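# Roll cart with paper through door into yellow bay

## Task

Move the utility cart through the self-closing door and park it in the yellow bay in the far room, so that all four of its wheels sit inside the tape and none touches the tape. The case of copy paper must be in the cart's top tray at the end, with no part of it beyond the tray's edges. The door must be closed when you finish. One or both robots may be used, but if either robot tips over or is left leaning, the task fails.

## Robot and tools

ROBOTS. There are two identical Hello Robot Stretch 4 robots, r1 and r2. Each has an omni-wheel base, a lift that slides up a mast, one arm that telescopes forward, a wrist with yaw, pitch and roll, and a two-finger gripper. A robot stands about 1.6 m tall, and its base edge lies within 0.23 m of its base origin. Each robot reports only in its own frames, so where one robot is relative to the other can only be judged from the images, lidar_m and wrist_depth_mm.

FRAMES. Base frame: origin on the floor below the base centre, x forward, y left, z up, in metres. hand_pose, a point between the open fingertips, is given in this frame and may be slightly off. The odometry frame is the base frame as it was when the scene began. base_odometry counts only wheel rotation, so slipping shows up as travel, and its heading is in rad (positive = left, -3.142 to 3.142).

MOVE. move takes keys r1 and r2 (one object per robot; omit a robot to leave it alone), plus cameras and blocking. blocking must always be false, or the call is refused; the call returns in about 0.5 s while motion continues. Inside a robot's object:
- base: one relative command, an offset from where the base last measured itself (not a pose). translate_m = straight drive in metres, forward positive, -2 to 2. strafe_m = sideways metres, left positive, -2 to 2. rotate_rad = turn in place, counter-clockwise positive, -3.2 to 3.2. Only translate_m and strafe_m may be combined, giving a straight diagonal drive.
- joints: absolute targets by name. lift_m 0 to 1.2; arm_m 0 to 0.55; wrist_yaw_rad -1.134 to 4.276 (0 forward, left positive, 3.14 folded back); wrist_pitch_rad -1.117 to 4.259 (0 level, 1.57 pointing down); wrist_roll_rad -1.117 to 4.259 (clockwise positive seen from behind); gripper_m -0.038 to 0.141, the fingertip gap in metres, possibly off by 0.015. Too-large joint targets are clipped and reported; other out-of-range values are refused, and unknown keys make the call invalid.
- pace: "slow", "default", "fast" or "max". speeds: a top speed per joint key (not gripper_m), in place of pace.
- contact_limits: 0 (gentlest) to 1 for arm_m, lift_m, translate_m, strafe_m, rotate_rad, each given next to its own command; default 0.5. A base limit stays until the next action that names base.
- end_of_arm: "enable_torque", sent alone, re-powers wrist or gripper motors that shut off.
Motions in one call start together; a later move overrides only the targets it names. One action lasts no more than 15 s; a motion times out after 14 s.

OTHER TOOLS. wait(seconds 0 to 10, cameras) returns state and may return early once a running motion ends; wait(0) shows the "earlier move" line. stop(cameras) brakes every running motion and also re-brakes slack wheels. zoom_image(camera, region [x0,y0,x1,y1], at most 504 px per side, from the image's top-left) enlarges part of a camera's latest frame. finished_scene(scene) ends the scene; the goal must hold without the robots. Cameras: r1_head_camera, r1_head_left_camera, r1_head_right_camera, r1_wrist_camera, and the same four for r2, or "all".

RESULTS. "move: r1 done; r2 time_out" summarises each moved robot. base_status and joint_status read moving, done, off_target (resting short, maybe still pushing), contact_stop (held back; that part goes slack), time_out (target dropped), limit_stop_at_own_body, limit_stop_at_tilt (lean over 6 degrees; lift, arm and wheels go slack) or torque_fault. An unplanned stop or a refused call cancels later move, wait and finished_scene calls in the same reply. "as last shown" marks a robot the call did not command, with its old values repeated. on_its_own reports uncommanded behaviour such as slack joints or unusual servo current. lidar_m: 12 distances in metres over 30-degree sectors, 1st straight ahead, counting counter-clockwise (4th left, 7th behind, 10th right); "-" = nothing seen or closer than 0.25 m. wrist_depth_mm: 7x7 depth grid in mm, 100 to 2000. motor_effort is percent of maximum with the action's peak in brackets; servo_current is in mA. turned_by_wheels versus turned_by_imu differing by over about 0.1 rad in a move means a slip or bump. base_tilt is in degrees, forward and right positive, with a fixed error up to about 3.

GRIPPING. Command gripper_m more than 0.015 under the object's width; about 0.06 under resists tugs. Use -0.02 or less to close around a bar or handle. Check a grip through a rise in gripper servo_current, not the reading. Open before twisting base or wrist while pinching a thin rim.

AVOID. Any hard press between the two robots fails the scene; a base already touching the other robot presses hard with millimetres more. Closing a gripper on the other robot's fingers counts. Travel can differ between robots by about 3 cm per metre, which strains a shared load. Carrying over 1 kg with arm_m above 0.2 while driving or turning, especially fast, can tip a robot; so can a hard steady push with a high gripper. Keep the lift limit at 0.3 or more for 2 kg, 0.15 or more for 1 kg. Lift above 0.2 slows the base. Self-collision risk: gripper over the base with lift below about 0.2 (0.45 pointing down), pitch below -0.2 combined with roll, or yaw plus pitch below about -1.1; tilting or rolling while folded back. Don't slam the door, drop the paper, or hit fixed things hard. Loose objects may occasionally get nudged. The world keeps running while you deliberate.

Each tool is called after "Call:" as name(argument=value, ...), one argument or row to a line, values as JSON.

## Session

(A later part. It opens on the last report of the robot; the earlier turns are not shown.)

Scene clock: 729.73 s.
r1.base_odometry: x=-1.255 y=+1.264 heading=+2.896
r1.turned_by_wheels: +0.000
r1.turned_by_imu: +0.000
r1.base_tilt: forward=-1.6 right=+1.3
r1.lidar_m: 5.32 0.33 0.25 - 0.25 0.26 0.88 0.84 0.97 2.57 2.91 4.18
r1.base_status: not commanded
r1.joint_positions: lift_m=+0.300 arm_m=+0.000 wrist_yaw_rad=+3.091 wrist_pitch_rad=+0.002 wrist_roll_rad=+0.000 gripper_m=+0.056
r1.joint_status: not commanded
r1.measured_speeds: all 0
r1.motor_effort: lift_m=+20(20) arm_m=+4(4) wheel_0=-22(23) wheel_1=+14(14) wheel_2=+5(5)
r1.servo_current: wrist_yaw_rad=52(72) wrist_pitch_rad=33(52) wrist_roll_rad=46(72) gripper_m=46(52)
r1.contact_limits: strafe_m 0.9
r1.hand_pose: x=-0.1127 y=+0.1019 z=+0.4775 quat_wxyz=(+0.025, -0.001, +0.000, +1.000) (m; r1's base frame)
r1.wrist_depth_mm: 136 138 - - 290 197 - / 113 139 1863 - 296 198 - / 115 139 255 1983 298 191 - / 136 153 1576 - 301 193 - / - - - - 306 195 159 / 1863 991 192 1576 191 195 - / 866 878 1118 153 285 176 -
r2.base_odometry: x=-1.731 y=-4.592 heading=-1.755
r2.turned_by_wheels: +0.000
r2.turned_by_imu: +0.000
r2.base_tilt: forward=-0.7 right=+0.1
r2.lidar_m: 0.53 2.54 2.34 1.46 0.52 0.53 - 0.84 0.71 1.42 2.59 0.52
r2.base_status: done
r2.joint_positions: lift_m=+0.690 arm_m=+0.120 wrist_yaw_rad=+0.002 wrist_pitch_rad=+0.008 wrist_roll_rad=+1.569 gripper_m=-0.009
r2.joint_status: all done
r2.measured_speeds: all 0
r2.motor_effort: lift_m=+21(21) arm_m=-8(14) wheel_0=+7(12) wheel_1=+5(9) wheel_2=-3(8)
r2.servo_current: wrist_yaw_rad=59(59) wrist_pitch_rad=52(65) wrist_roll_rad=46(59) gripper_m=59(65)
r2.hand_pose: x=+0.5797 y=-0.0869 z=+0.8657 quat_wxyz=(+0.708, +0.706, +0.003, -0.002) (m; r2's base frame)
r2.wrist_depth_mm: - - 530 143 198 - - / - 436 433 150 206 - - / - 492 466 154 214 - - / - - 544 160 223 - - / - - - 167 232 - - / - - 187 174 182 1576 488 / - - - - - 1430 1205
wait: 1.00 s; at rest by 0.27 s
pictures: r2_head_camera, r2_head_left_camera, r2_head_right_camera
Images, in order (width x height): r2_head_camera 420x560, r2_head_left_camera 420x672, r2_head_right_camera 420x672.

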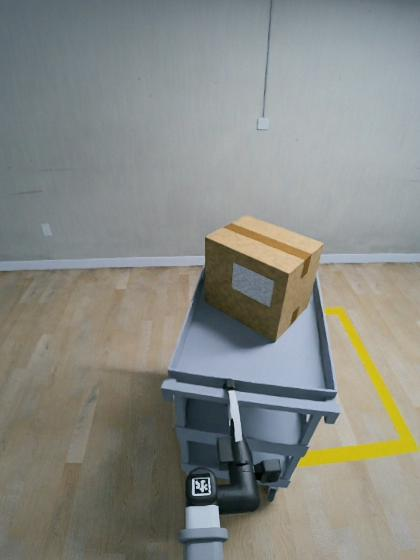

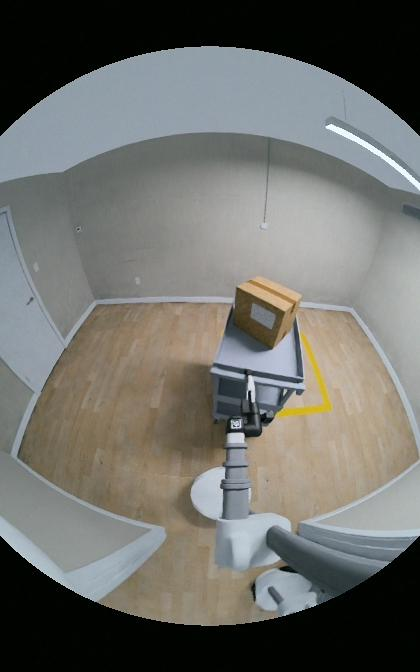

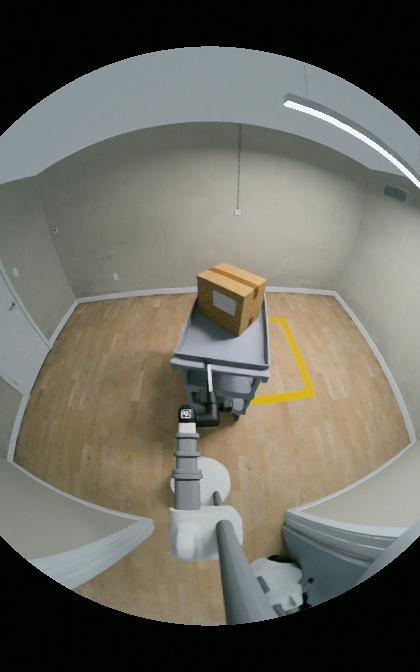

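Call:
move(
  r1={"base":{"translate_m":1.2,"strafe_m":-0.3}},
  r2={"base":{"translate_m":0.1,"strafe_m":0.3},"pace":"slow"},
  blocking=false,
)

Call:
wait(
  seconds=4,
)

Call:
wait(
  seconds=2,
  cameras=["r2_head_camera","r2_head_left_camera","r1_head_camera","r1_head_left_camera"],
)

Scene clock: 738.57 s.
move: r1 moving; r2 moving
r1.base_odometry: x=-1.283 y=+1.278 heading=+2.897
r1.turned_by_wheels: +0.000
r1.turned_by_imu: +0.000
r1.base_tilt: forward=-1.6 right=+1.3
r1.lidar_m: 5.29 0.30 0.25 - 0.25 0.25 0.93 0.87 0.98 2.69 2.89 4.18
r1.base_status: translate_m moving; strafe_m moving
r1.joint_positions: lift_m=+0.300 arm_m=+0.000 wrist_yaw_rad=+3.091 wrist_pitch_rad=+0.002 wrist_roll_rad=+0.000 gripper_m=+0.056
r1.joint_status: not commanded
r1.measured_speeds: translate_m=+0.123 strafe_m=-0.031 rotate_rad=+0.000 lift_m=+0.000 arm_m=+0.000 wrist_yaw_rad=+0.000 wrist_pitch_rad=+0.000 wrist_roll_rad=+0.000
r1.motor_effort: lift_m=+20(20) arm_m=+4(4) wheel_0=+4(22) wheel_1=+9(18) wheel_2=-8(10)
r1.servo_current: wrist_yaw_rad=39(65) wrist_pitch_rad=46(52) wrist_roll_rad=52(59) gripper_m=46(46)
r1.hand_pose: x=-0.1127 y=+0.1019 z=+0.4775 quat_wxyz=(+0.025, -0.001, +0.000, +1.000) (m; r1's base frame)
r1.wrist_depth_mm: 136 138 - - 303 202 - / 110 138 - - 309 203 - / 116 139 250 - 314 195 - / 131 155 1618 - 315 196 - / - - - - 319 198 160 / 1808 1025 191 1618 191 198 - / 946 904 1098 153 298 179 -
r2.base_odometry: x=-1.720 y=-4.598 heading=-1.756
r2.turned_by_wheels: -0.001
r2.turned_by_imu: +0.000
r2.base_tilt: forward=-0.7 right=+0.1
r2.lidar_m: 0.54 2.56 2.30 1.45 0.53 0.54 1.13 0.86 0.73 1.46 2.63 0.51
r2.base_status: translate_m moving; strafe_m moving
r2.joint_positions: lift_m=+0.690 arm_m=+0.120 wrist_yaw_rad=+0.000 wrist_pitch_rad=+0.008 wrist_roll_rad=+1.569 gripper_m=-0.009
r2.joint_status: not commanded
r2.measured_speeds: translate_m=+0.016 strafe_m=+0.046 rotate_rad=-0.001 lift_m=+0.000 arm_m=+0.000 wrist_yaw_rad=-0.019 wrist_pitch_rad=+0.000 wrist_roll_rad=+0.000
r2.motor_effort: lift_m=+20(21) arm_m=-6(8) wheel_0=-9(9) wheel_1=+7(10) wheel_2=-7(7)
r2.servo_current: wrist_yaw_rad=52(52) wrist_pitch_rad=52(52) wrist_roll_rad=59(65) gripper_m=52(65)
r2.hand_pose: x=+0.5795 y=-0.0873 z=+0.8657 quat_wxyz=(+0.708, +0.706, +0.003, -0.003) (m; r2's base frame)
r2.wrist_depth_mm: - - 544 147 202 - - / - 445 433 151 208 - - / - 492 466 156 216 - - / - - 530 161 224 - - / - - 627 168 232 - - / - - 186 174 182 1618 492 / - - - - - 1537 1182
pictures: none

Scene clock: 742.50 s.
earlier move: r1 moving; r2 done
r1.base_odometry: x=-2.264 y=+1.802 heading=+2.897
r1.turned_by_wheels: +0.000
r1.turned_by_imu: -0.001
r1.base_tilt: forward=-1.6 right=+1.3
r1.lidar_m: 4.20 2.92 2.26 2.21 2.07 1.54 0.73 1.70 2.47 2.53 2.67 3.88
r1.base_status: translate_m moving; strafe_m moving
r1.joint_positions: lift_m=+0.300 arm_m=+0.000 wrist_yaw_rad=+3.091 wrist_pitch_rad=+0.002 wrist_roll_rad=+0.000 gripper_m=+0.056
r1.joint_status: not commanded
r1.measured_speeds: translate_m=+0.218 strafe_m=-0.054 rotate_rad=-0.004 lift_m=+0.000 arm_m=+0.000 wrist_yaw_rad=+0.000 wrist_pitch_rad=+0.000 wrist_roll_rad=+0.000
r1.motor_effort: lift_m=+20(20) arm_m=+4(4) wheel_0=+2(22) wheel_1=+3(18) wheel_2=-1(11)
r1.servo_current: wrist_yaw_rad=33(65) wrist_pitch_rad=46(52) wrist_roll_rad=46(72) gripper_m=46(46)
r1.hand_pose: x=-0.1127 y=+0.1019 z=+0.4775 quat_wxyz=(+0.025, -0.001, +0.000, +1.000) (m; r1's base frame)
r1.wrist_depth_mm: 136 138 - - - - - / 113 138 - - - - - / 116 138 212 - - - - / 131 156 243 - - - - / - - - - - - - / 1661 1618 192 - 187 1537 1464 / 1281 1098 - 143 1160 1118 1138
r2.base_odometry: x=-1.455 y=-4.745 heading=-1.756
r2.turned_by_wheels: +0.000
r2.turned_by_imu: -0.001
r2.base_tilt: forward=-0.6 right=+0.1
r2.lidar_m: 0.56 2.44 2.02 1.86 0.65 0.45 0.46 1.06 1.03 1.77 2.89 0.44
r2.base_status: done
r2.joint_positions: lift_m=+0.690 arm_m=+0.120 wrist_yaw_rad=-0.003 wrist_pitch_rad=+0.008 wrist_roll_rad=+1.569 gripper_m=-0.009
r2.joint_status: not commanded
r2.measured_speeds: all 0
r2.motor_effort: lift_m=+21(21) arm_m=-6(8) wheel_0=-6(15) wheel_1=+2(10) wheel_2=-7(10)
r2.servo_current: wrist_yaw_rad=33(65) wrist_pitch_rad=52(59) wrist_roll_rad=52(65) gripper_m=59(65)
r2.hand_pose: x=+0.5792 y=-0.0882 z=+0.8657 quat_wxyz=(+0.708, +0.706, +0.002, -0.004) (m; r2's base frame)
r2.wrist_depth_mm: - 377 379 - 144 - - / - 462 469 - 162 - - / - - 574 107 177 - - / - - - 117 200 1464 508 / - - - 140 228 1576 477 / - - 184 160 181 1576 1182 / - - - - 324 330 1042
wait: 3.93 of 4 s (r2 has come to rest)
pictures: none

Scene clock: 743.63 s.
earlier move: r1 done
r1.base_odometry: x=-2.346 y=+1.846 heading=+2.897
r1.turned_by_wheels: +0.000
r1.turned_by_imu: +0.000
r1.base_tilt: forward=-1.6 right=+1.3
r1.lidar_m: 4.09 2.97 2.27 2.22 2.20 1.65 1.14 1.18 2.57 2.52 2.66 3.84
r1.base_status: done
r1.joint_positions: lift_m=+0.300 arm_m=+0.000 wrist_yaw_rad=+3.091 wrist_pitch_rad=+0.002 wrist_roll_rad=+0.000 gripper_m=+0.056
r1.joint_status: not commanded
r1.measured_speeds: all 0
r1.motor_effort: lift_m=+20(20) arm_m=+4(4) wheel_0=+2(22) wheel_1=+1(18) wheel_2=+1(11)
r1.servo_current: wrist_yaw_rad=39(65) wrist_pitch_rad=46(52) wrist_roll_rad=52(72) gripper_m=39(46)
r1.hand_pose: x=-0.1127 y=+0.1019 z=+0.4775 quat_wxyz=(+0.025, -0.001, +0.000, +1.000) (m; r1's base frame)
r1.wrist_depth_mm: 136 138 - - - - - / 111 138 - - - - - / 116 139 213 - - - - / 135 156 243 - - - - / - - - - - - - / 1618 1537 191 1464 187 1537 1499 / 1308 1118 1138 154 1138 1118 1138
r2.base_odometry: x=-1.455 y=-4.745 heading=-1.756
r2.turned_by_wheels: +0.000
r2.turned_by_imu: +0.000
r2.base_tilt: forward=-0.7 right=+0.1
r2.lidar_m: 0.56 2.45 2.02 1.84 0.67 0.47 0.45 0.96 0.97 1.78 2.90 0.44
r2.base_status: done
r2.joint_positions: lift_m=+0.690 arm_m=+0.120 wrist_yaw_rad=-0.003 wrist_pitch_rad=+0.008 wrist_roll_rad=+1.569 gripper_m=-0.009
r2.joint_status: not commanded
r2.measured_speeds: all 0
r2.motor_effort: lift_m=+20(21) arm_m=-6(8) wheel_0=-5(15) wheel_1=+2(10) wheel_2=-7(10)
r2.servo_current: wrist_yaw_rad=52(65) wrist_pitch_rad=46(59) wrist_roll_rad=59(65) gripper_m=52(65)
r2.hand_pose: x=+0.5792 y=-0.0882 z=+0.8657 quat_wxyz=(+0.708, +0.706, +0.002, -0.004) (m; r2's base frame)
r2.wrist_depth_mm: - 377 379 - 144 - - / - 466 469 - 162 - - / - - 580 107 177 - - / - - - 117 198 1499 508 / - - - 140 228 1618 477 / - - 184 160 181 1576 1182 / - - - - 324 327 1060
wait: 1.13 of 2 s (r1 has come to rest)
pictures: r1_head_camera, r1_head_left_camera, r2_head_camera, r2_head_left_camera
Images, in order (width x height): r1_head_camera 420x560, r1_head_left_camera 420x672, r2_head_camera 420x560, r2_head_left_camera 420x672.

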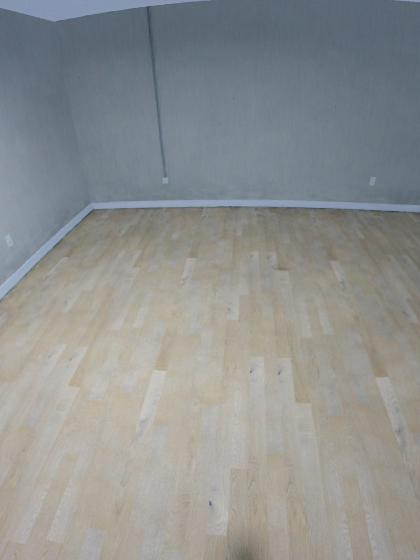

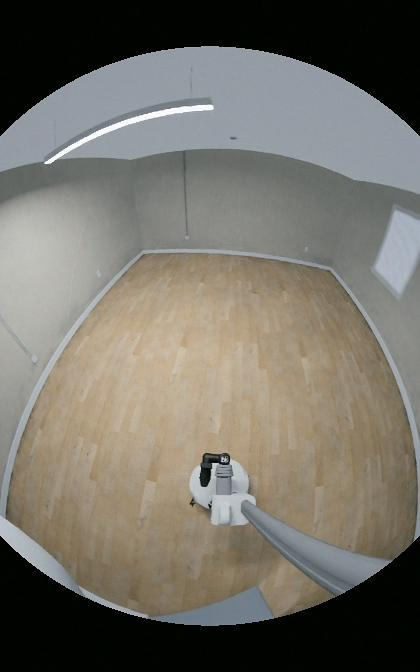

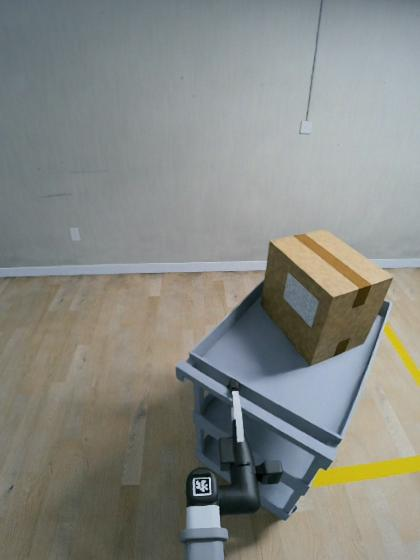

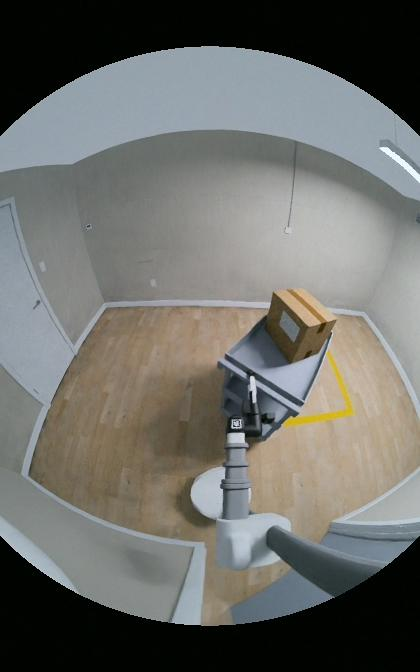

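Call:
move(
  r2={"base":{"translate_m":0.38,"strafe_m":-0.3},"pace":"slow"},
  blocking=false,
)

Call:
wait(
  seconds=6.5,
  cameras=["r2_head_camera","r2_head_left_camera","r2_head_right_camera"],
)

Scene clock: 748.50 s.
move: r2 moving
r1: as last shown
r1.lidar_m: 4.11 2.97 2.28 2.22 2.21 1.69 1.65 1.71 2.56 2.50 2.68 3.86
r1.motor_effort: lift_m=+20(20) arm_m=+4(4) wheel_0=+3(3) wheel_1=+2(2) wheel_2=+1(1)
r1.servo_current: wrist_yaw_rad=46(59) wrist_pitch_rad=39(46) wrist_roll_rad=65(65) gripper_m=52(52)
r1.wrist_depth_mm: 136 138 - - - - - / 111 138 - - - - - / 116 139 212 - - - - / 135 156 243 - - - - / - - - - - - - / 1661 1661 192 1618 188 1499 1464 / 1308 1118 1118 153 1160 1138 1182
r2.base_odometry: x=-1.464 y=-4.754 heading=-1.756
r2.turned_by_wheels: +0.000
r2.turned_by_imu: +0.001
r2.base_tilt: forward=-0.7 right=+0.1
r2.lidar_m: 0.58 2.43 2.04 1.88 0.68 0.46 0.47 0.58 0.77 1.81 2.90 0.44
r2.base_status: translate_m moving; strafe_m moving
r2.joint_positions: lift_m=+0.690 arm_m=+0.120 wrist_yaw_rad=-0.003 wrist_pitch_rad=+0.008 wrist_roll_rad=+1.569 gripper_m=-0.009
r2.joint_status: not commanded
r2.measured_speeds: translate_m=+0.040 strafe_m=-0.032 rotate_rad=-0.001 lift_m=+0.000 arm_m=+0.000 wrist_yaw_rad=+0.001 wrist_pitch_rad=+0.000 wrist_roll_rad=+0.000
r2.motor_effort: lift_m=+21(21) arm_m=-4(6) wheel_0=+12(13) wheel_1=-4(5) wheel_2=-10(12)
r2.servo_current: wrist_yaw_rad=46(59) wrist_pitch_rad=52(52) wrist_roll_rad=52(59) gripper_m=59(59)
r2.hand_pose: x=+0.5791 y=-0.0882 z=+0.8657 quat_wxyz=(+0.708, +0.706, +0.002, -0.004) (m; r2's base frame)
r2.wrist_depth_mm: - 377 379 - 140 - - / - 469 473 - - - - / - - 585 - 173 - - / - - - 114 196 1499 504 / - - - 132 224 1576 469 / - - 179 161 181 1576 1160 / - 138 - - - 327 1042
pictures: none

Scene clock: 754.07 s.
earlier move: r2 done
r1.base_odometry: x=-2.346 y=+1.846 heading=+2.897
r1.turned_by_wheels: +0.000
r1.turned_by_imu: +0.000
r1.base_tilt: forward=-1.6 right=+1.3
r1.lidar_m: 4.12 2.95 2.27 2.22 2.22 1.69 1.66 1.72 2.57 2.52 2.68 3.87
r1.base_status: not commanded
r1.joint_positions: lift_m=+0.300 arm_m=+0.000 wrist_yaw_rad=+3.091 wrist_pitch_rad=+0.002 wrist_roll_rad=+0.000 gripper_m=+0.056
r1.joint_status: not commanded
r1.measured_speeds: all 0
r1.motor_effort: lift_m=+20(20) arm_m=+4(4) wheel_0=+3(3) wheel_1=+1(2) wheel_2=+1(1)
r1.servo_current: wrist_yaw_rad=59(78) wrist_pitch_rad=46(59) wrist_roll_rad=33(72) gripper_m=39(52)
r1.hand_pose: x=-0.1127 y=+0.1019 z=+0.4775 quat_wxyz=(+0.025, -0.001, +0.000, +1.000) (m; r1's base frame)
r1.wrist_depth_mm: 136 138 - - - - - / 111 138 - - - - - / 116 139 213 - - - - / 135 156 243 - - - - / - - - - - - - / 1618 1618 192 1661 187 1537 1464 / 1229 1138 1138 153 1138 1138 1182
r2.base_odometry: x=-1.819 y=-5.063 heading=-1.756
r2.turned_by_wheels: +0.000
r2.turned_by_imu: +0.004
r2.base_tilt: forward=-0.7 right=+0.1
r2.lidar_m: 0.56 2.07 2.33 2.24 1.21 0.93 0.91 0.95 1.18 2.49 2.58 0.47
r2.base_status: done
r2.joint_positions: lift_m=+0.690 arm_m=+0.120 wrist_yaw_rad=+0.003 wrist_pitch_rad=+0.008 wrist_roll_rad=+1.569 gripper_m=-0.009
r2.joint_status: not commanded
r2.measured_speeds: all 0
r2.motor_effort: lift_m=+20(21) arm_m=-4(6) wheel_0=+6(16) wheel_1=-3(6) wheel_2=-5(12)
r2.servo_current: wrist_yaw_rad=39(65) wrist_pitch_rad=52(59) wrist_roll_rad=59(65) gripper_m=59(65)
r2.hand_pose: x=+0.5796 y=-0.0867 z=+0.8657 quat_wxyz=(+0.708, +0.706, +0.004, -0.002) (m; r2's base frame)
r2.wrist_depth_mm: - 359 368 107 164 - - / - 427 433 119 176 - - / - 500 521 126 190 - - / - - - 137 206 - - / - - - 150 228 1576 500 / - - 182 166 181 1537 1205 / - - - - - 310 329
wait: 5.57 of 6.5 s (r2 has come to rest)
pictures: r2_head_camera, r2_head_left_camera, r2_head_right_camera
Images, in order (width x height): r2_head_camera 420x560, r2_head_left_camera 420x672, r2_head_right_camera 420x672.

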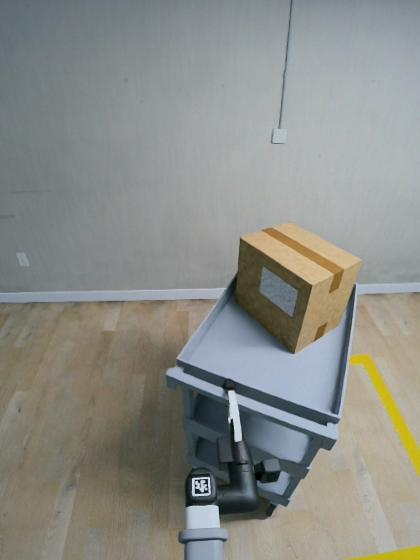

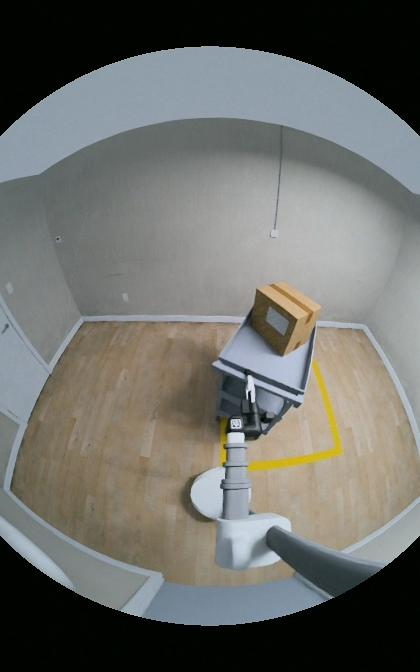

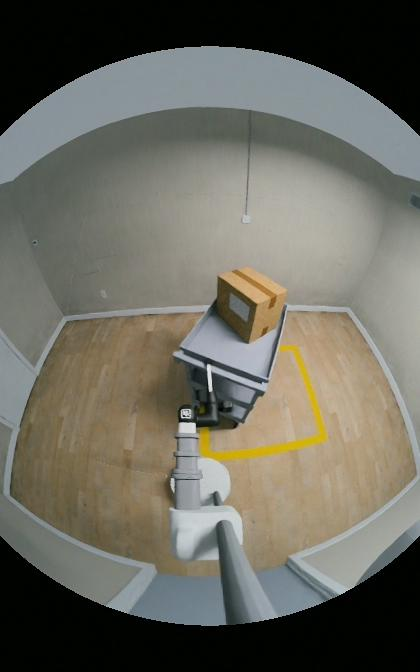

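Call:
move(
  r2={"base":{"translate_m":-0.05,"strafe_m":-0.24},"pace":"slow"},
  blocking=false,
)

Call:
wait(
  seconds=4.5,
  cameras=["r2_head_camera","r2_head_left_camera","r2_head_right_camera"],
)

Scene clock: 766.10 s.
move: r2 moving
r1: as last shown
r1.base_tilt: forward=-1.6 right=+1.2
r1.lidar_m: 4.10 2.96 2.27 2.22 2.22 1.70 1.66 1.73 2.56 2.51 2.67 3.89
r1.motor_effort: lift_m=+20(20) arm_m=+4(4) wheel_0=+2(3) wheel_1=+2(2) wheel_2=+1(1)
r1.servo_current: wrist_yaw_rad=33(65) wrist_pitch_rad=46(46) wrist_roll_rad=46(59) gripper_m=39(46)
r1.wrist_depth_mm: 136 138 - - - - - / 111 138 - - - - - / 116 139 211 - - - - / 135 156 243 - - - - / - - - - - - - / 1661 1661 192 1576 187 1537 1464 / 1281 1118 1118 153 1160 1138 1160
r2.base_odometry: x=-1.831 y=-5.059 heading=-1.755
r2.turned_by_wheels: +0.001
r2.turned_by_imu: +0.002
r2.base_tilt: forward=-0.7 right=+0.1
r2.lidar_m: 0.55 2.04 2.36 2.25 1.21 0.93 0.90 0.96 1.18 2.46 2.58 0.47
r2.base_status: translate_m moving; strafe_m moving
r2.joint_positions: lift_m=+0.690 arm_m=+0.120 wrist_yaw_rad=+0.003 wrist_pitch_rad=+0.008 wrist_roll_rad=+1.569 gripper_m=-0.009
r2.joint_status: not commanded
r2.measured_speeds: translate_m=-0.011 strafe_m=-0.050 rotate_rad=+0.003 lift_m=+0.000 arm_m=+0.000 wrist_yaw_rad=+0.000 wrist_pitch_rad=+0.000 wrist_roll_rad=+0.000
r2.motor_effort: lift_m=+21(21) arm_m=-4(5) wheel_0=+10(14) wheel_1=-7(7) wheel_2=+8(8)
r2.servo_current: wrist_yaw_rad=33(59) wrist_pitch_rad=52(59) wrist_roll_rad=59(59) gripper_m=52(59)
r2.hand_pose: x=+0.5796 y=-0.0866 z=+0.8657 quat_wxyz=(+0.708, +0.706, +0.004, -0.002) (m; r2's base frame)
r2.wrist_depth_mm: - 368 370 108 165 - - / - 427 430 119 175 - - / - 496 521 126 190 - - / - - 597 137 205 - - / - - - 151 226 1576 504 / - - 182 169 181 1576 1160 / - - - - 307 314 1118
pictures: none

Scene clock: 769.30 s.
earlier move: r2 done
r1.base_odometry: x=-2.346 y=+1.846 heading=+2.897
r1.turned_by_wheels: +0.000
r1.turned_by_imu: +0.000
r1.base_tilt: forward=-1.6 right=+1.3
r1.lidar_m: 4.12 2.97 2.27 2.22 2.22 1.70 1.66 1.72 2.57 2.51 2.68 3.88
r1.base_status: not commanded
r1.joint_positions: lift_m=+0.300 arm_m=+0.000 wrist_yaw_rad=+3.091 wrist_pitch_rad=+0.002 wrist_roll_rad=+0.000 gripper_m=+0.056
r1.joint_status: not commanded
r1.measured_speeds: all 0
r1.motor_effort: lift_m=+20(20) arm_m=+4(4) wheel_0=+2(4) wheel_1=+2(2) wheel_2=+1(1)
r1.servo_current: wrist_yaw_rad=46(72) wrist_pitch_rad=46(59) wrist_roll_rad=46(65) gripper_m=46(52)
r1.hand_pose: x=-0.1127 y=+0.1019 z=+0.4775 quat_wxyz=(+0.025, -0.001, +0.000, +1.000) (m; r1's base frame)
r1.wrist_depth_mm: 136 138 - - - - - / 111 138 - - - - - / 116 139 213 - - - - / 135 156 243 - - - - / - - - - - - - / 1661 1618 192 1576 187 1537 1499 / 1281 1098 1118 153 1160 1118 1182
r2.base_odometry: x=-2.046 y=-4.970 heading=-1.756
r2.turned_by_wheels: -0.001
r2.turned_by_imu: +0.000
r2.base_tilt: forward=-0.7 right=+0.1
r2.lidar_m: 0.54 2.09 2.59 2.47 1.12 0.88 0.87 0.88 1.11 2.25 2.33 0.52
r2.base_status: done
r2.joint_positions: lift_m=+0.690 arm_m=+0.120 wrist_yaw_rad=+0.003 wrist_pitch_rad=+0.008 wrist_roll_rad=+1.569 gripper_m=-0.009
r2.joint_status: not commanded
r2.measured_speeds: all 0
r2.motor_effort: lift_m=+20(21) arm_m=-4(5) wheel_0=+4(14) wheel_1=-5(8) wheel_2=+7(11)
r2.servo_current: wrist_yaw_rad=39(65) wrist_pitch_rad=52(59) wrist_roll_rad=46(59) gripper_m=52(59)
r2.hand_pose: x=+0.5796 y=-0.0865 z=+0.8657 quat_wxyz=(+0.708, +0.706, +0.004, -0.002) (m; r2's base frame)
r2.wrist_depth_mm: - - - 160 218 723 - / - 484 517 163 222 798 - / - 452 455 167 225 809 - / - 504 504 228 230 842 - / - - 580 173 234 - - / - - 182 175 182 1618 - / - - - - - 1397 1160
wait: 3.20 of 4.5 s (r2 has come to rest)
pictures: r2_head_camera, r2_head_left_camera, r2_head_right_camera
Images, in order (width x height): r2_head_camera 420x560, r2_head_left_camera 420x672, r2_head_right_camera 420x672.

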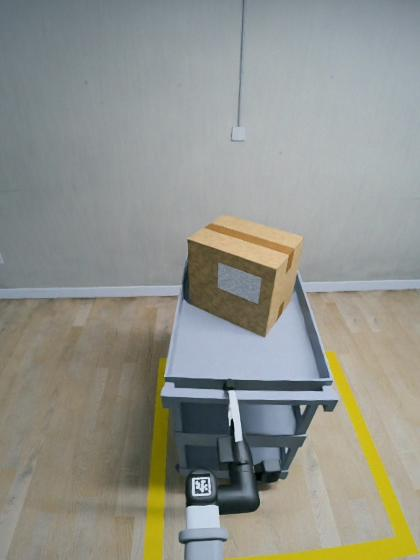

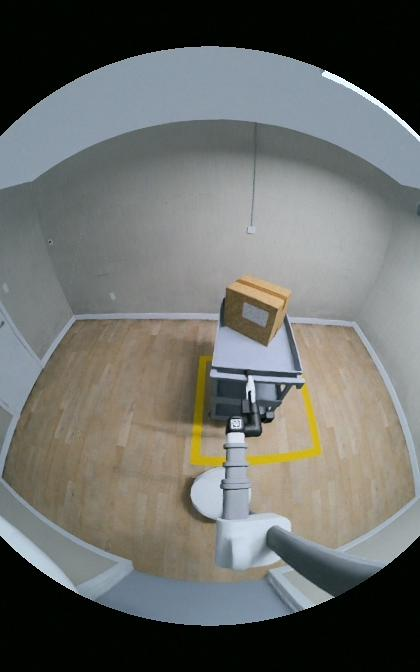

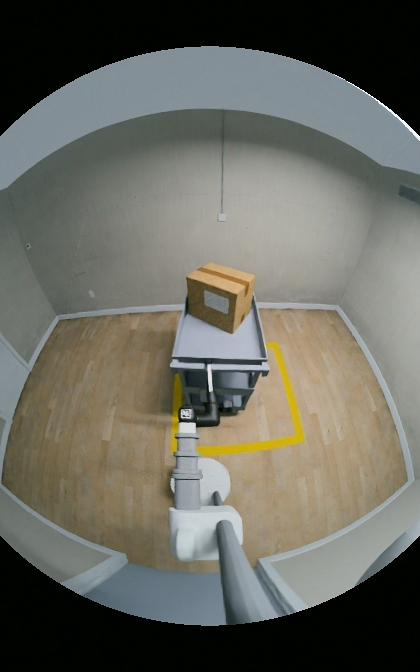

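Call:
zoom_image(
  camera="r2_head_camera",
  region=[130, 340, 300, 560],
)

Call:
zoom_image(
  camera="r2_head_left_camera",
  region=[180, 260, 340, 480],
)

Scaled by 2.291 from the camera's 420x560 image, which has a finer 1200x1600 frame.

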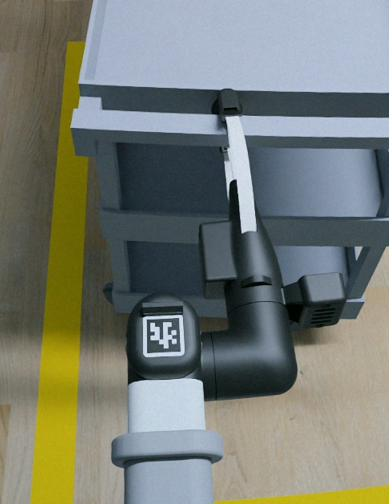

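Scaled by 2.291 from the camera's 420x672 image, which has a finer 600x960 frame.

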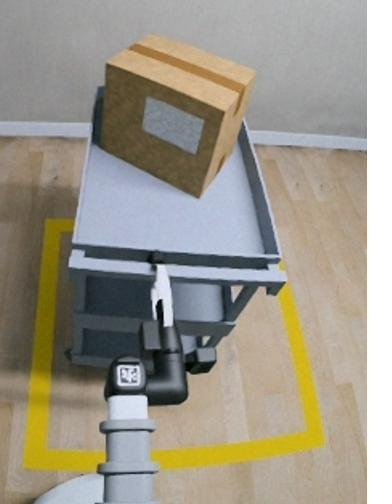

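Call:
move(
  r2={"base":{"translate_m":0.03,"strafe_m":-0.18},"pace":"slow"},
  blocking=false,
)

Call:
wait(
  seconds=4,
)

Call:
move(
  r2={"base":{"translate_m":-0.2,"strafe_m":-0.07},"pace":"slow"},
  blocking=false,
)

Call:
wait(
  seconds=4,
)

Call:
move(
  r2={"base":{"translate_m":-0.02,"strafe_m":0.17},"pace":"slow"},
  blocking=false,
)

Call:
wait(
  seconds=4,
)

Call:
move(
  r2={"base":{"translate_m":0.12},"pace":"slow"},
  blocking=false,
)

Call:
wait(
  seconds=3,
  cameras=["r2_head_camera","r2_head_left_camera","r1_head_left_camera"],
)

Call:
zoom_image(
  camera="r2_head_left_camera",
  region=[160, 260, 360, 500],
)

Call:
zoom_image(
  camera="r2_head_camera",
  region=[100, 200, 400, 560],
)

Scene clock: 793.20 s.
move: r2 moving
r1: as last shown
r1.lidar_m: 4.12 2.93 2.29 2.21 2.23 1.68 1.66 1.71 2.58 2.53 2.65 3.84
r1.motor_effort: lift_m=+20(20) arm_m=+4(4) wheel_0=+3(3) wheel_1=+1(2) wheel_2=+1(1)
r1.servo_current: wrist_yaw_rad=33(65) wrist_pitch_rad=39(46) wrist_roll_rad=46(59) gripper_m=46(46)
r1.wrist_depth_mm: 136 138 - - - - - / 110 138 - - - - - / 116 139 213 - - - - / 135 156 242 - - - - / - - - - - - - / 1661 1618 192 1661 187 1537 1464 / 1281 1098 1118 154 1138 1118 1182
r2.base_odometry: x=-2.059 y=-4.970 heading=-1.756
r2.turned_by_wheels: +0.000
r2.turned_by_imu: +0.000
r2.base_tilt: forward=-0.7 right=+0.1
r2.lidar_m: 0.54 2.10 2.59 2.45 1.10 0.90 0.86 0.86 1.13 2.24 2.33 0.56
r2.base_status: translate_m moving; strafe_m moving
r2.joint_positions: lift_m=+0.690 arm_m=+0.120 wrist_yaw_rad=+0.003 wrist_pitch_rad=+0.008 wrist_roll_rad=+1.569 gripper_m=-0.009
r2.joint_status: not commanded
r2.measured_speeds: translate_m=+0.009 strafe_m=-0.051 rotate_rad=-0.001 lift_m=+0.000 arm_m=+0.000 wrist_yaw_rad=+0.000 wrist_pitch_rad=+0.000 wrist_roll_rad=+0.000
r2.motor_effort: lift_m=+21(21) arm_m=-4(4) wheel_0=+11(11) wheel_1=-8(8) wheel_2=-7(8)
r2.servo_current: wrist_yaw_rad=46(52) wrist_pitch_rad=52(52) wrist_roll_rad=52(52) gripper_m=59(65)
r2.hand_pose: x=+0.5796 y=-0.0865 z=+0.8657 quat_wxyz=(+0.708, +0.706, +0.004, -0.002) (m; r2's base frame)
r2.wrist_depth_mm: - - - 162 220 707 - / - 500 535 165 224 798 - / - 452 452 167 226 820 - / - 500 508 229 230 831 - / - - 574 173 235 - - / - - 184 175 182 1618 - / - - - - - 123 1118
pictures: none

Scene clock: 795.73 s.
earlier move: r2 done
r1.base_odometry: x=-2.346 y=+1.846 heading=+2.897
r1.turned_by_wheels: +0.000
r1.turned_by_imu: +0.000
r1.base_tilt: forward=-1.6 right=+1.3
r1.lidar_m: 4.10 2.96 2.27 2.21 2.20 1.69 1.66 1.71 2.55 2.51 2.66 3.86
r1.base_status: not commanded
r1.joint_positions: lift_m=+0.300 arm_m=+0.000 wrist_yaw_rad=+3.091 wrist_pitch_rad=+0.002 wrist_roll_rad=+0.000 gripper_m=+0.056
r1.joint_status: not commanded
r1.measured_speeds: all 0
r1.motor_effort: lift_m=+20(20) arm_m=+4(4) wheel_0=+3(3) wheel_1=+2(2) wheel_2=+1(1)
r1.servo_current: wrist_yaw_rad=59(72) wrist_pitch_rad=46(52) wrist_roll_rad=52(65) gripper_m=39(52)
r1.hand_pose: x=-0.1127 y=+0.1019 z=+0.4775 quat_wxyz=(+0.025, -0.001, +0.000, +1.000) (m; r1's base frame)
r1.wrist_depth_mm: 136 138 - - - - - / 111 139 - - - - - / 116 138 212 - - - - / 135 156 243 - - - - / - - - - - - - / 1618 1661 192 1618 187 1499 1464 / 1281 1118 1118 153 1160 1138 1160
r2.base_odometry: x=-2.228 y=-4.967 heading=-1.756
r2.turned_by_wheels: +0.000
r2.turned_by_imu: +0.001
r2.base_tilt: forward=-0.7 right=+0.1
r2.lidar_m: 0.49 2.08 2.76 2.62 1.16 0.93 0.87 0.81 1.17 2.06 2.17 0.57
r2.base_status: done
r2.joint_positions: lift_m=+0.690 arm_m=+0.120 wrist_yaw_rad=+0.003 wrist_pitch_rad=+0.008 wrist_roll_rad=+1.569 gripper_m=-0.009
r2.joint_status: not commanded
r2.measured_speeds: all 0
r2.motor_effort: lift_m=+21(21) arm_m=-4(5) wheel_0=+5(13) wheel_1=-5(8) wheel_2=-5(9)
r2.servo_current: wrist_yaw_rad=46(59) wrist_pitch_rad=52(59) wrist_roll_rad=46(59) gripper_m=52(65)
r2.hand_pose: x=+0.5796 y=-0.0865 z=+0.8657 quat_wxyz=(+0.708, +0.706, +0.004, -0.002) (m; r2's base frame)
r2.wrist_depth_mm: - - - 194 257 1576 1160 / - - - 190 253 1576 - / - - 597 186 247 798 - / - 477 480 182 243 842 - / - 512 517 180 238 831 - / - - 188 176 182 - - / - - - - 230 123 -
wait: 2.53 of 4 s (r2 has come to rest)
pictures: none

Scene clock: 796.23 s.
move: r2 moving
r1: as last shown
r1.lidar_m: 4.11 2.95 2.25 2.23 2.24 1.71 1.66 1.72 2.57 2.51 2.67 3.87
r1.servo_current: wrist_yaw_rad=46(52) wrist_pitch_rad=46(52) wrist_roll_rad=46(72) gripper_m=39(46)
r1.wrist_depth_mm: 136 138 - - - - - / 111 138 - - - - - / 116 139 212 - - - - / 135 156 243 - - - - / - - - - - - - / 1661 1618 192 1618 188 1499 1537 / 1281 1118 1118 153 1160 1118 1182
r2.base_odometry: x=-2.230 y=-4.954 heading=-1.756
r2.turned_by_wheels: +0.000
r2.turned_by_imu: +0.000
r2.base_tilt: forward=-0.7 right=+0.1
r2.lidar_m: 0.48 2.08 2.77 2.66 1.16 0.93 0.85 0.82 1.17 2.05 2.16 0.57
r2.base_status: translate_m moving; strafe_m moving
r2.joint_positions: lift_m=+0.690 arm_m=+0.120 wrist_yaw_rad=+0.003 wrist_pitch_rad=+0.008 wrist_roll_rad=+1.569 gripper_m=-0.009
r2.joint_status: not commanded
r2.measured_speeds: translate_m=-0.049 strafe_m=-0.017 rotate_rad=+0.002 lift_m=+0.000 arm_m=+0.000 wrist_yaw_rad=+0.000 wrist_pitch_rad=+0.000 wrist_roll_rad=+0.000
r2.motor_effort: lift_m=+21(21) arm_m=-4(4) wheel_0=+0(6) wheel_1=-7(9) wheel_2=+13(13)
r2.servo_current: wrist_yaw_rad=39(59) wrist_pitch_rad=46(52) wrist_roll_rad=46(52) gripper_m=52(59)
r2.hand_pose: x=+0.5796 y=-0.0865 z=+0.8657 quat_wxyz=(+0.708, +0.706, +0.004, -0.002) (m; r2's base frame)
r2.wrist_depth_mm: - - - 195 260 1618 1138 / - - - 191 253 1576 - / - - 549 187 249 798 - / - 477 477 183 243 831 - / - 512 512 179 239 842 - / - - 186 176 181 - - / - - - - 231 124 -
pictures: none

Scene clock: 799.07 s.
earlier move: r2 done
r1.base_odometry: x=-2.346 y=+1.846 heading=+2.897
r1.turned_by_wheels: +0.000
r1.turned_by_imu: +0.000
r1.base_tilt: forward=-1.6 right=+1.3
r1.lidar_m: 4.10 2.94 2.29 2.21 2.20 1.70 1.66 1.72 2.55 2.52 2.66 3.86
r1.base_status: not commanded
r1.joint_positions: lift_m=+0.300 arm_m=+0.000 wrist_yaw_rad=+3.091 wrist_pitch_rad=+0.002 wrist_roll_rad=+0.000 gripper_m=+0.056
r1.joint_status: not commanded
r1.measured_speeds: all 0
r1.motor_effort: lift_m=+20(20) arm_m=+4(4) wheel_0=+2(4) wheel_1=+2(2) wheel_2=+1(1)
r1.servo_current: wrist_yaw_rad=39(72) wrist_pitch_rad=33(52) wrist_roll_rad=65(72) gripper_m=46(52)
r1.hand_pose: x=-0.1127 y=+0.1019 z=+0.4775 quat_wxyz=(+0.025, -0.001, +0.000, +1.000) (m; r1's base frame)
r1.wrist_depth_mm: 136 138 - - - - - / 111 138 - - - - - / 116 138 213 - - - - / 135 156 244 - - - - / - - - - - - - / 1618 1661 191 1618 187 1537 1499 / 1281 1118 1138 153 1160 1098 1138
r2.base_odometry: x=-2.260 y=-4.757 heading=-1.757
r2.turned_by_wheels: -0.001
r2.turned_by_imu: -0.001
r2.base_tilt: forward=-0.7 right=+0.1
r2.lidar_m: 0.50 2.26 2.84 2.45 0.99 0.72 0.63 0.60 0.89 1.99 2.08 0.58
r2.base_status: done
r2.joint_positions: lift_m=+0.690 arm_m=+0.120 wrist_yaw_rad=+0.002 wrist_pitch_rad=+0.008 wrist_roll_rad=+1.569 gripper_m=-0.009
r2.joint_status: not commanded
r2.measured_speeds: all 0
r2.motor_effort: lift_m=+21(21) arm_m=-4(5) wheel_0=-6(11) wheel_1=-5(9) wheel_2=+4(14)
r2.servo_current: wrist_yaw_rad=46(65) wrist_pitch_rad=52(59) wrist_roll_rad=39(59) gripper_m=52(65)
r2.hand_pose: x=+0.5795 y=-0.0869 z=+0.8657 quat_wxyz=(+0.708, +0.706, +0.003, -0.002) (m; r2's base frame)
r2.wrist_depth_mm: - - - 211 276 1661 1205 / - - - 201 265 1661 500 / - - 603 194 257 759 - / - 484 484 188 250 - - / - 496 500 182 241 831 - / - 521 188 176 181 - - / - - - - 228 - -
wait: 2.83 of 4 s (r2 has come to rest)
pictures: none

Scene clock: 799.57 s.
move: r2 moving
r1: as last shown
r1.lidar_m: 4.11 2.98 2.26 2.20 2.21 1.69 1.66 1.75 2.57 2.52 2.65 3.83
r1.motor_effort: lift_m=+20(20) arm_m=+4(4) wheel_0=+2(3) wheel_1=+2(2) wheel_2=+1(1)
r1.servo_current: wrist_yaw_rad=52(59) wrist_pitch_rad=39(52) wrist_roll_rad=52(65) gripper_m=39(46)
r1.wrist_depth_mm: 136 138 - - - - - / 111 138 - - - - - / 116 139 213 - - - - / 135 156 242 - - - - / - - - - - - - / 1618 1661 192 1618 187 1464 1464 / 1281 1138 1138 154 1182 1098 1182
r2.base_odometry: x=-2.247 y=-4.758 heading=-1.757
r2.turned_by_wheels: +0.000
r2.turned_by_imu: +0.000
r2.base_tilt: forward=-0.7 right=+0.1
r2.lidar_m: 0.48 2.28 2.83 2.43 1.01 0.71 0.65 0.62 0.87 2.00 2.09 0.56
r2.base_status: translate_m moving; strafe_m moving
r2.joint_positions: lift_m=+0.690 arm_m=+0.120 wrist_yaw_rad=-0.002 wrist_pitch_rad=+0.008 wrist_roll_rad=+1.569 gripper_m=-0.009
r2.joint_status: not commanded
r2.measured_speeds: translate_m=-0.006 strafe_m=+0.052 rotate_rad=-0.001 lift_m=+0.000 arm_m=+0.000 wrist_yaw_rad=-0.007 wrist_pitch_rad=+0.000 wrist_roll_rad=+0.000
r2.motor_effort: lift_m=+21(21) arm_m=-4(4) wheel_0=-11(14) wheel_1=+7(7) wheel_2=+3(7)
r2.servo_current: wrist_yaw_rad=52(52) wrist_pitch_rad=52(52) wrist_roll_rad=46(52) gripper_m=52(59)
r2.hand_pose: x=+0.5792 y=-0.0879 z=+0.8657 quat_wxyz=(+0.708, +0.706, +0.002, -0.003) (m; r2's base frame)
r2.wrist_depth_mm: - - - 209 274 1661 1229 / - - - 202 266 1661 525 / - - 609 194 257 759 - / - 488 480 187 250 - - / - 500 500 182 241 831 - / - 521 187 176 182 - - / - - - - 228 - -
pictures: none

Scene clock: 801.97 s.
earlier move: r2 done
r1.base_odometry: x=-2.346 y=+1.846 heading=+2.897
r1.turned_by_wheels: +0.000
r1.turned_by_imu: +0.000
r1.base_tilt: forward=-1.6 right=+1.3
r1.lidar_m: 4.10 2.94 2.28 2.23 2.21 1.67 1.66 1.71 2.58 2.51 2.69 3.84
r1.base_status: not commanded
r1.joint_positions: lift_m=+0.300 arm_m=+0.000 wrist_yaw_rad=+3.091 wrist_pitch_rad=+0.002 wrist_roll_rad=+0.000 gripper_m=+0.056
r1.joint_status: not commanded
r1.measured_speeds: all 0
r1.motor_effort: lift_m=+20(20) arm_m=+4(4) wheel_0=+2(3) wheel_1=+2(2) wheel_2=+1(1)
r1.servo_current: wrist_yaw_rad=52(72) wrist_pitch_rad=46(52) wrist_roll_rad=33(65) gripper_m=39(46)
r1.hand_pose: x=-0.1127 y=+0.1019 z=+0.4775 quat_wxyz=(+0.025, -0.001, +0.000, +1.000) (m; r1's base frame)
r1.wrist_depth_mm: 136 138 - - - - - / 111 138 - - - - - / 116 139 212 - - - - / 135 156 243 - - - - / - - - - - - - / 1708 1661 191 1618 188 1537 1464 / 1308 1160 1098 153 1160 1118 1205
r2.base_odometry: x=-2.089 y=-4.769 heading=-1.757
r2.turned_by_wheels: +0.000
r2.turned_by_imu: +0.000
r2.base_tilt: forward=-0.7 right=+0.1
r2.lidar_m: 0.53 2.31 2.64 2.38 0.93 0.69 0.66 0.67 0.87 2.16 2.27 0.56
r2.base_status: done
r2.joint_positions: lift_m=+0.690 arm_m=+0.120 wrist_yaw_rad=-0.004 wrist_pitch_rad=+0.008 wrist_roll_rad=+1.569 gripper_m=-0.009
r2.joint_status: not commanded
r2.measured_speeds: all 0
r2.motor_effort: lift_m=+20(21) arm_m=-4(4) wheel_0=-7(14) wheel_1=+4(7) wheel_2=+4(7)
r2.servo_current: wrist_yaw_rad=46(59) wrist_pitch_rad=52(59) wrist_roll_rad=65(65) gripper_m=52(65)
r2.hand_pose: x=+0.5790 y=-0.0885 z=+0.8657 quat_wxyz=(+0.708, +0.706, +0.002, -0.004) (m; r2's base frame)
r2.wrist_depth_mm: - - - 171 230 1618 - / - - 564 172 231 750 - / - 459 459 174 233 831 - / - 496 496 234 234 831 - / - - 549 175 236 - - / - - 185 176 182 - - / - - - - - 1464 500
wait: 2.40 of 4 s (r2 has come to rest)
pictures: none

Scene clock: 802.47 s.
move: r2 moving
r1: as last shown
r1.base_tilt: forward=-1.6 right=+1.2
r1.lidar_m: 4.10 2.93 2.27 2.22 2.23 1.70 1.66 1.72 2.56 2.50 2.68 3.90
r1.motor_effort: lift_m=+20(20) arm_m=+4(4) wheel_0=+3(3) wheel_1=+2(2) wheel_2=+1(1)
r1.servo_current: wrist_yaw_rad=52(52) wrist_pitch_rad=46(46) wrist_roll_rad=59(59) gripper_m=46(52)
r1.wrist_depth_mm: 136 138 - - - - - / 111 138 - - - - - / 116 139 212 - - - - / 135 156 243 - - - - / - - - - - - - / 1661 1661 192 1576 187 1537 1499 / 1281 1138 1118 154 1138 1138 1160
r2.base_odometry: x=-2.092 y=-4.781 heading=-1.756
r2.turned_by_wheels: +0.000
r2.turned_by_imu: +0.000
r2.base_tilt: forward=-0.7 right=+0.0
r2.lidar_m: 0.51 2.30 2.69 2.43 0.95 0.68 0.68 0.67 0.87 2.16 2.24 0.55
r2.base_status: translate_m moving
r2.joint_positions: lift_m=+0.690 arm_m=+0.120 wrist_yaw_rad=-0.004 wrist_pitch_rad=+0.008 wrist_roll_rad=+1.569 gripper_m=-0.009
r2.joint_status: not commanded
r2.measured_speeds: translate_m=+0.049 strafe_m=+0.000 rotate_rad=+0.001 lift_m=+0.000 arm_m=+0.000 wrist_yaw_rad=+0.000 wrist_pitch_rad=+0.000 wrist_roll_rad=+0.000
r2.motor_effort: lift_m=+21(21) arm_m=-3(4) wheel_0=+2(9) wheel_1=+7(9) wheel_2=-13(13)
r2.servo_current: wrist_yaw_rad=52(59) wrist_pitch_rad=46(59) wrist_roll_rad=46(59) gripper_m=52(59)
r2.hand_pose: x=+0.5790 y=-0.0885 z=+0.8657 quat_wxyz=(+0.708, +0.706, +0.002, -0.004) (m; r2's base frame)
r2.wrist_depth_mm: - - - 170 229 1661 - / - - 559 172 231 741 - / - 459 462 172 232 820 - / - 496 496 232 234 831 - / - - 549 174 236 - - / - - 186 176 182 - - / - - - - - 1464 500
pictures: none

Scene clock: 804.47 s.
earlier move: r2 done
r1.base_odometry: x=-2.346 y=+1.846 heading=+2.897
r1.turned_by_wheels: +0.000
r1.turned_by_imu: +0.000
r1.base_tilt: forward=-1.6 right=+1.3
r1.lidar_m: 4.11 2.95 2.26 2.22 2.23 1.69 1.66 1.70 2.57 2.50 2.69 3.84
r1.base_status: not commanded
r1.joint_positions: lift_m=+0.300 arm_m=+0.000 wrist_yaw_rad=+3.091 wrist_pitch_rad=+0.002 wrist_roll_rad=+0.000 gripper_m=+0.056
r1.joint_status: not commanded
r1.measured_speeds: all 0
r1.motor_effort: lift_m=+20(20) arm_m=+4(4) wheel_0=+3(3) wheel_1=+2(2) wheel_2=+1(1)
r1.servo_current: wrist_yaw_rad=46(72) wrist_pitch_rad=39(52) wrist_roll_rad=39(72) gripper_m=39(52)
r1.hand_pose: x=-0.1127 y=+0.1019 z=+0.4775 quat_wxyz=(+0.025, -0.001, +0.000, +1.000) (m; r1's base frame)
r1.wrist_depth_mm: 136 138 - - - - - / 111 138 - - - - - / 116 139 213 - - - - / 135 156 244 - - - - / - - - - - - - / 1661 1661 191 1618 187 1537 1499 / 1281 1138 1138 153 1138 1118 1160
r2.base_odometry: x=-2.111 y=-4.887 heading=-1.756
r2.turned_by_wheels: +0.000
r2.turned_by_imu: +0.001
r2.base_tilt: forward=-0.7 right=+0.1
r2.lidar_m: 0.53 2.15 2.68 2.56 1.01 0.84 0.78 0.77 1.04 2.18 2.28 0.54
r2.base_status: done
r2.joint_positions: lift_m=+0.690 arm_m=+0.120 wrist_yaw_rad=-0.001 wrist_pitch_rad=+0.008 wrist_roll_rad=+1.569 gripper_m=-0.009
r2.joint_status: not commanded
r2.measured_speeds: all 0
r2.motor_effort: lift_m=+20(21) arm_m=-4(4) wheel_0=+7(13) wheel_1=+4(9) wheel_2=-6(15)
r2.servo_current: wrist_yaw_rad=52(59) wrist_pitch_rad=46(59) wrist_roll_rad=59(59) gripper_m=59(65)
r2.hand_pose: x=+0.5792 y=-0.0877 z=+0.8657 quat_wxyz=(+0.708, +0.706, +0.002, -0.003) (m; r2's base frame)
r2.wrist_depth_mm: - - - 167 225 1661 - / - - 574 168 227 778 - / - 459 462 170 229 820 - / - 500 496 231 231 842 - / - - 559 174 236 - - / - - 186 176 181 - - / - - - - - 1464 488
wait: 2.00 of 3 s (r2 has come to rest)
pictures: r1_head_left_camera, r2_head_camera, r2_head_left_camera
Images, in order (width x height): r1_head_left_camera 420x672, r2_head_camera 420x560, r2_head_left_camera 420x672.

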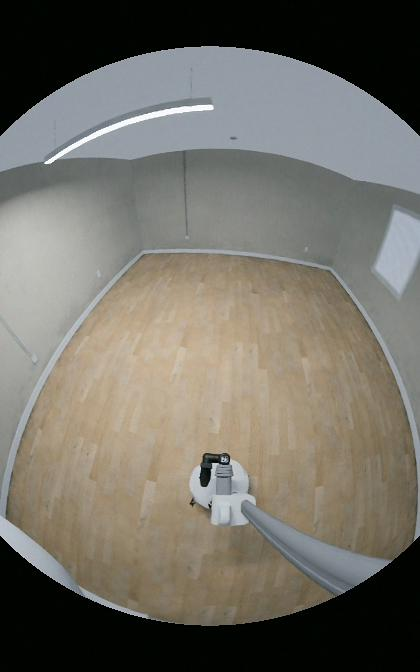

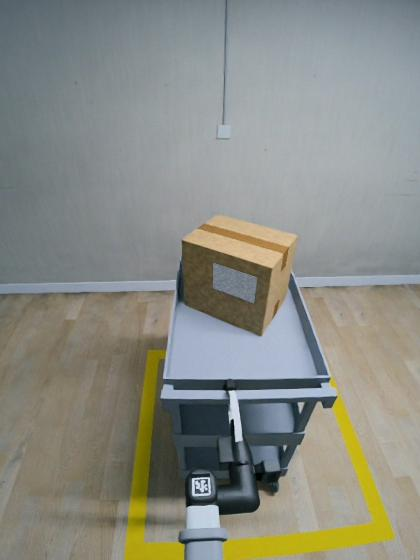

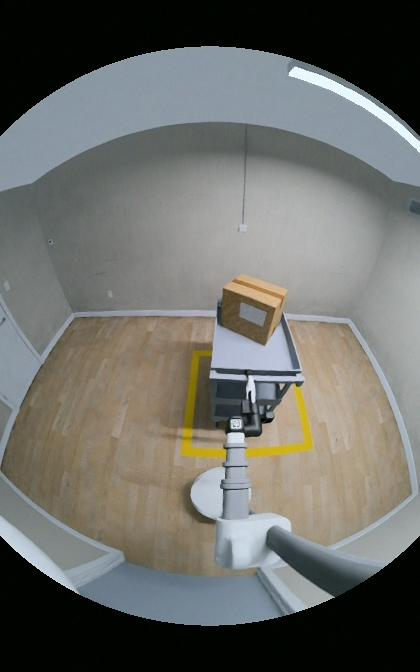

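Scaled by 2.100 from the camera's 420x672 image, which has a finer 600x960 frame.

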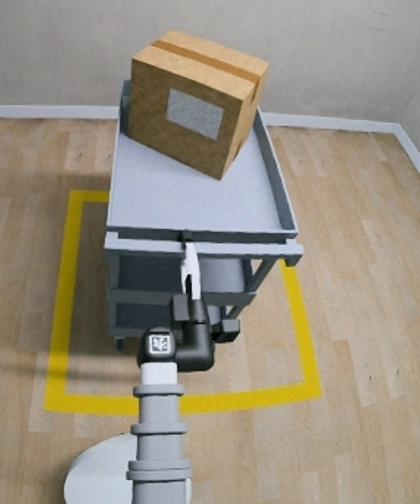

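Scaled by 1.400 from the camera's 420x560 image, which has a finer 1200x1600 frame.

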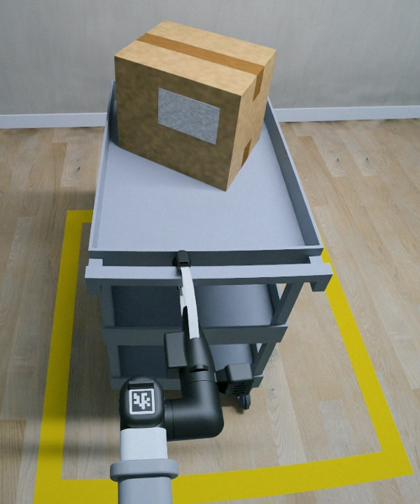

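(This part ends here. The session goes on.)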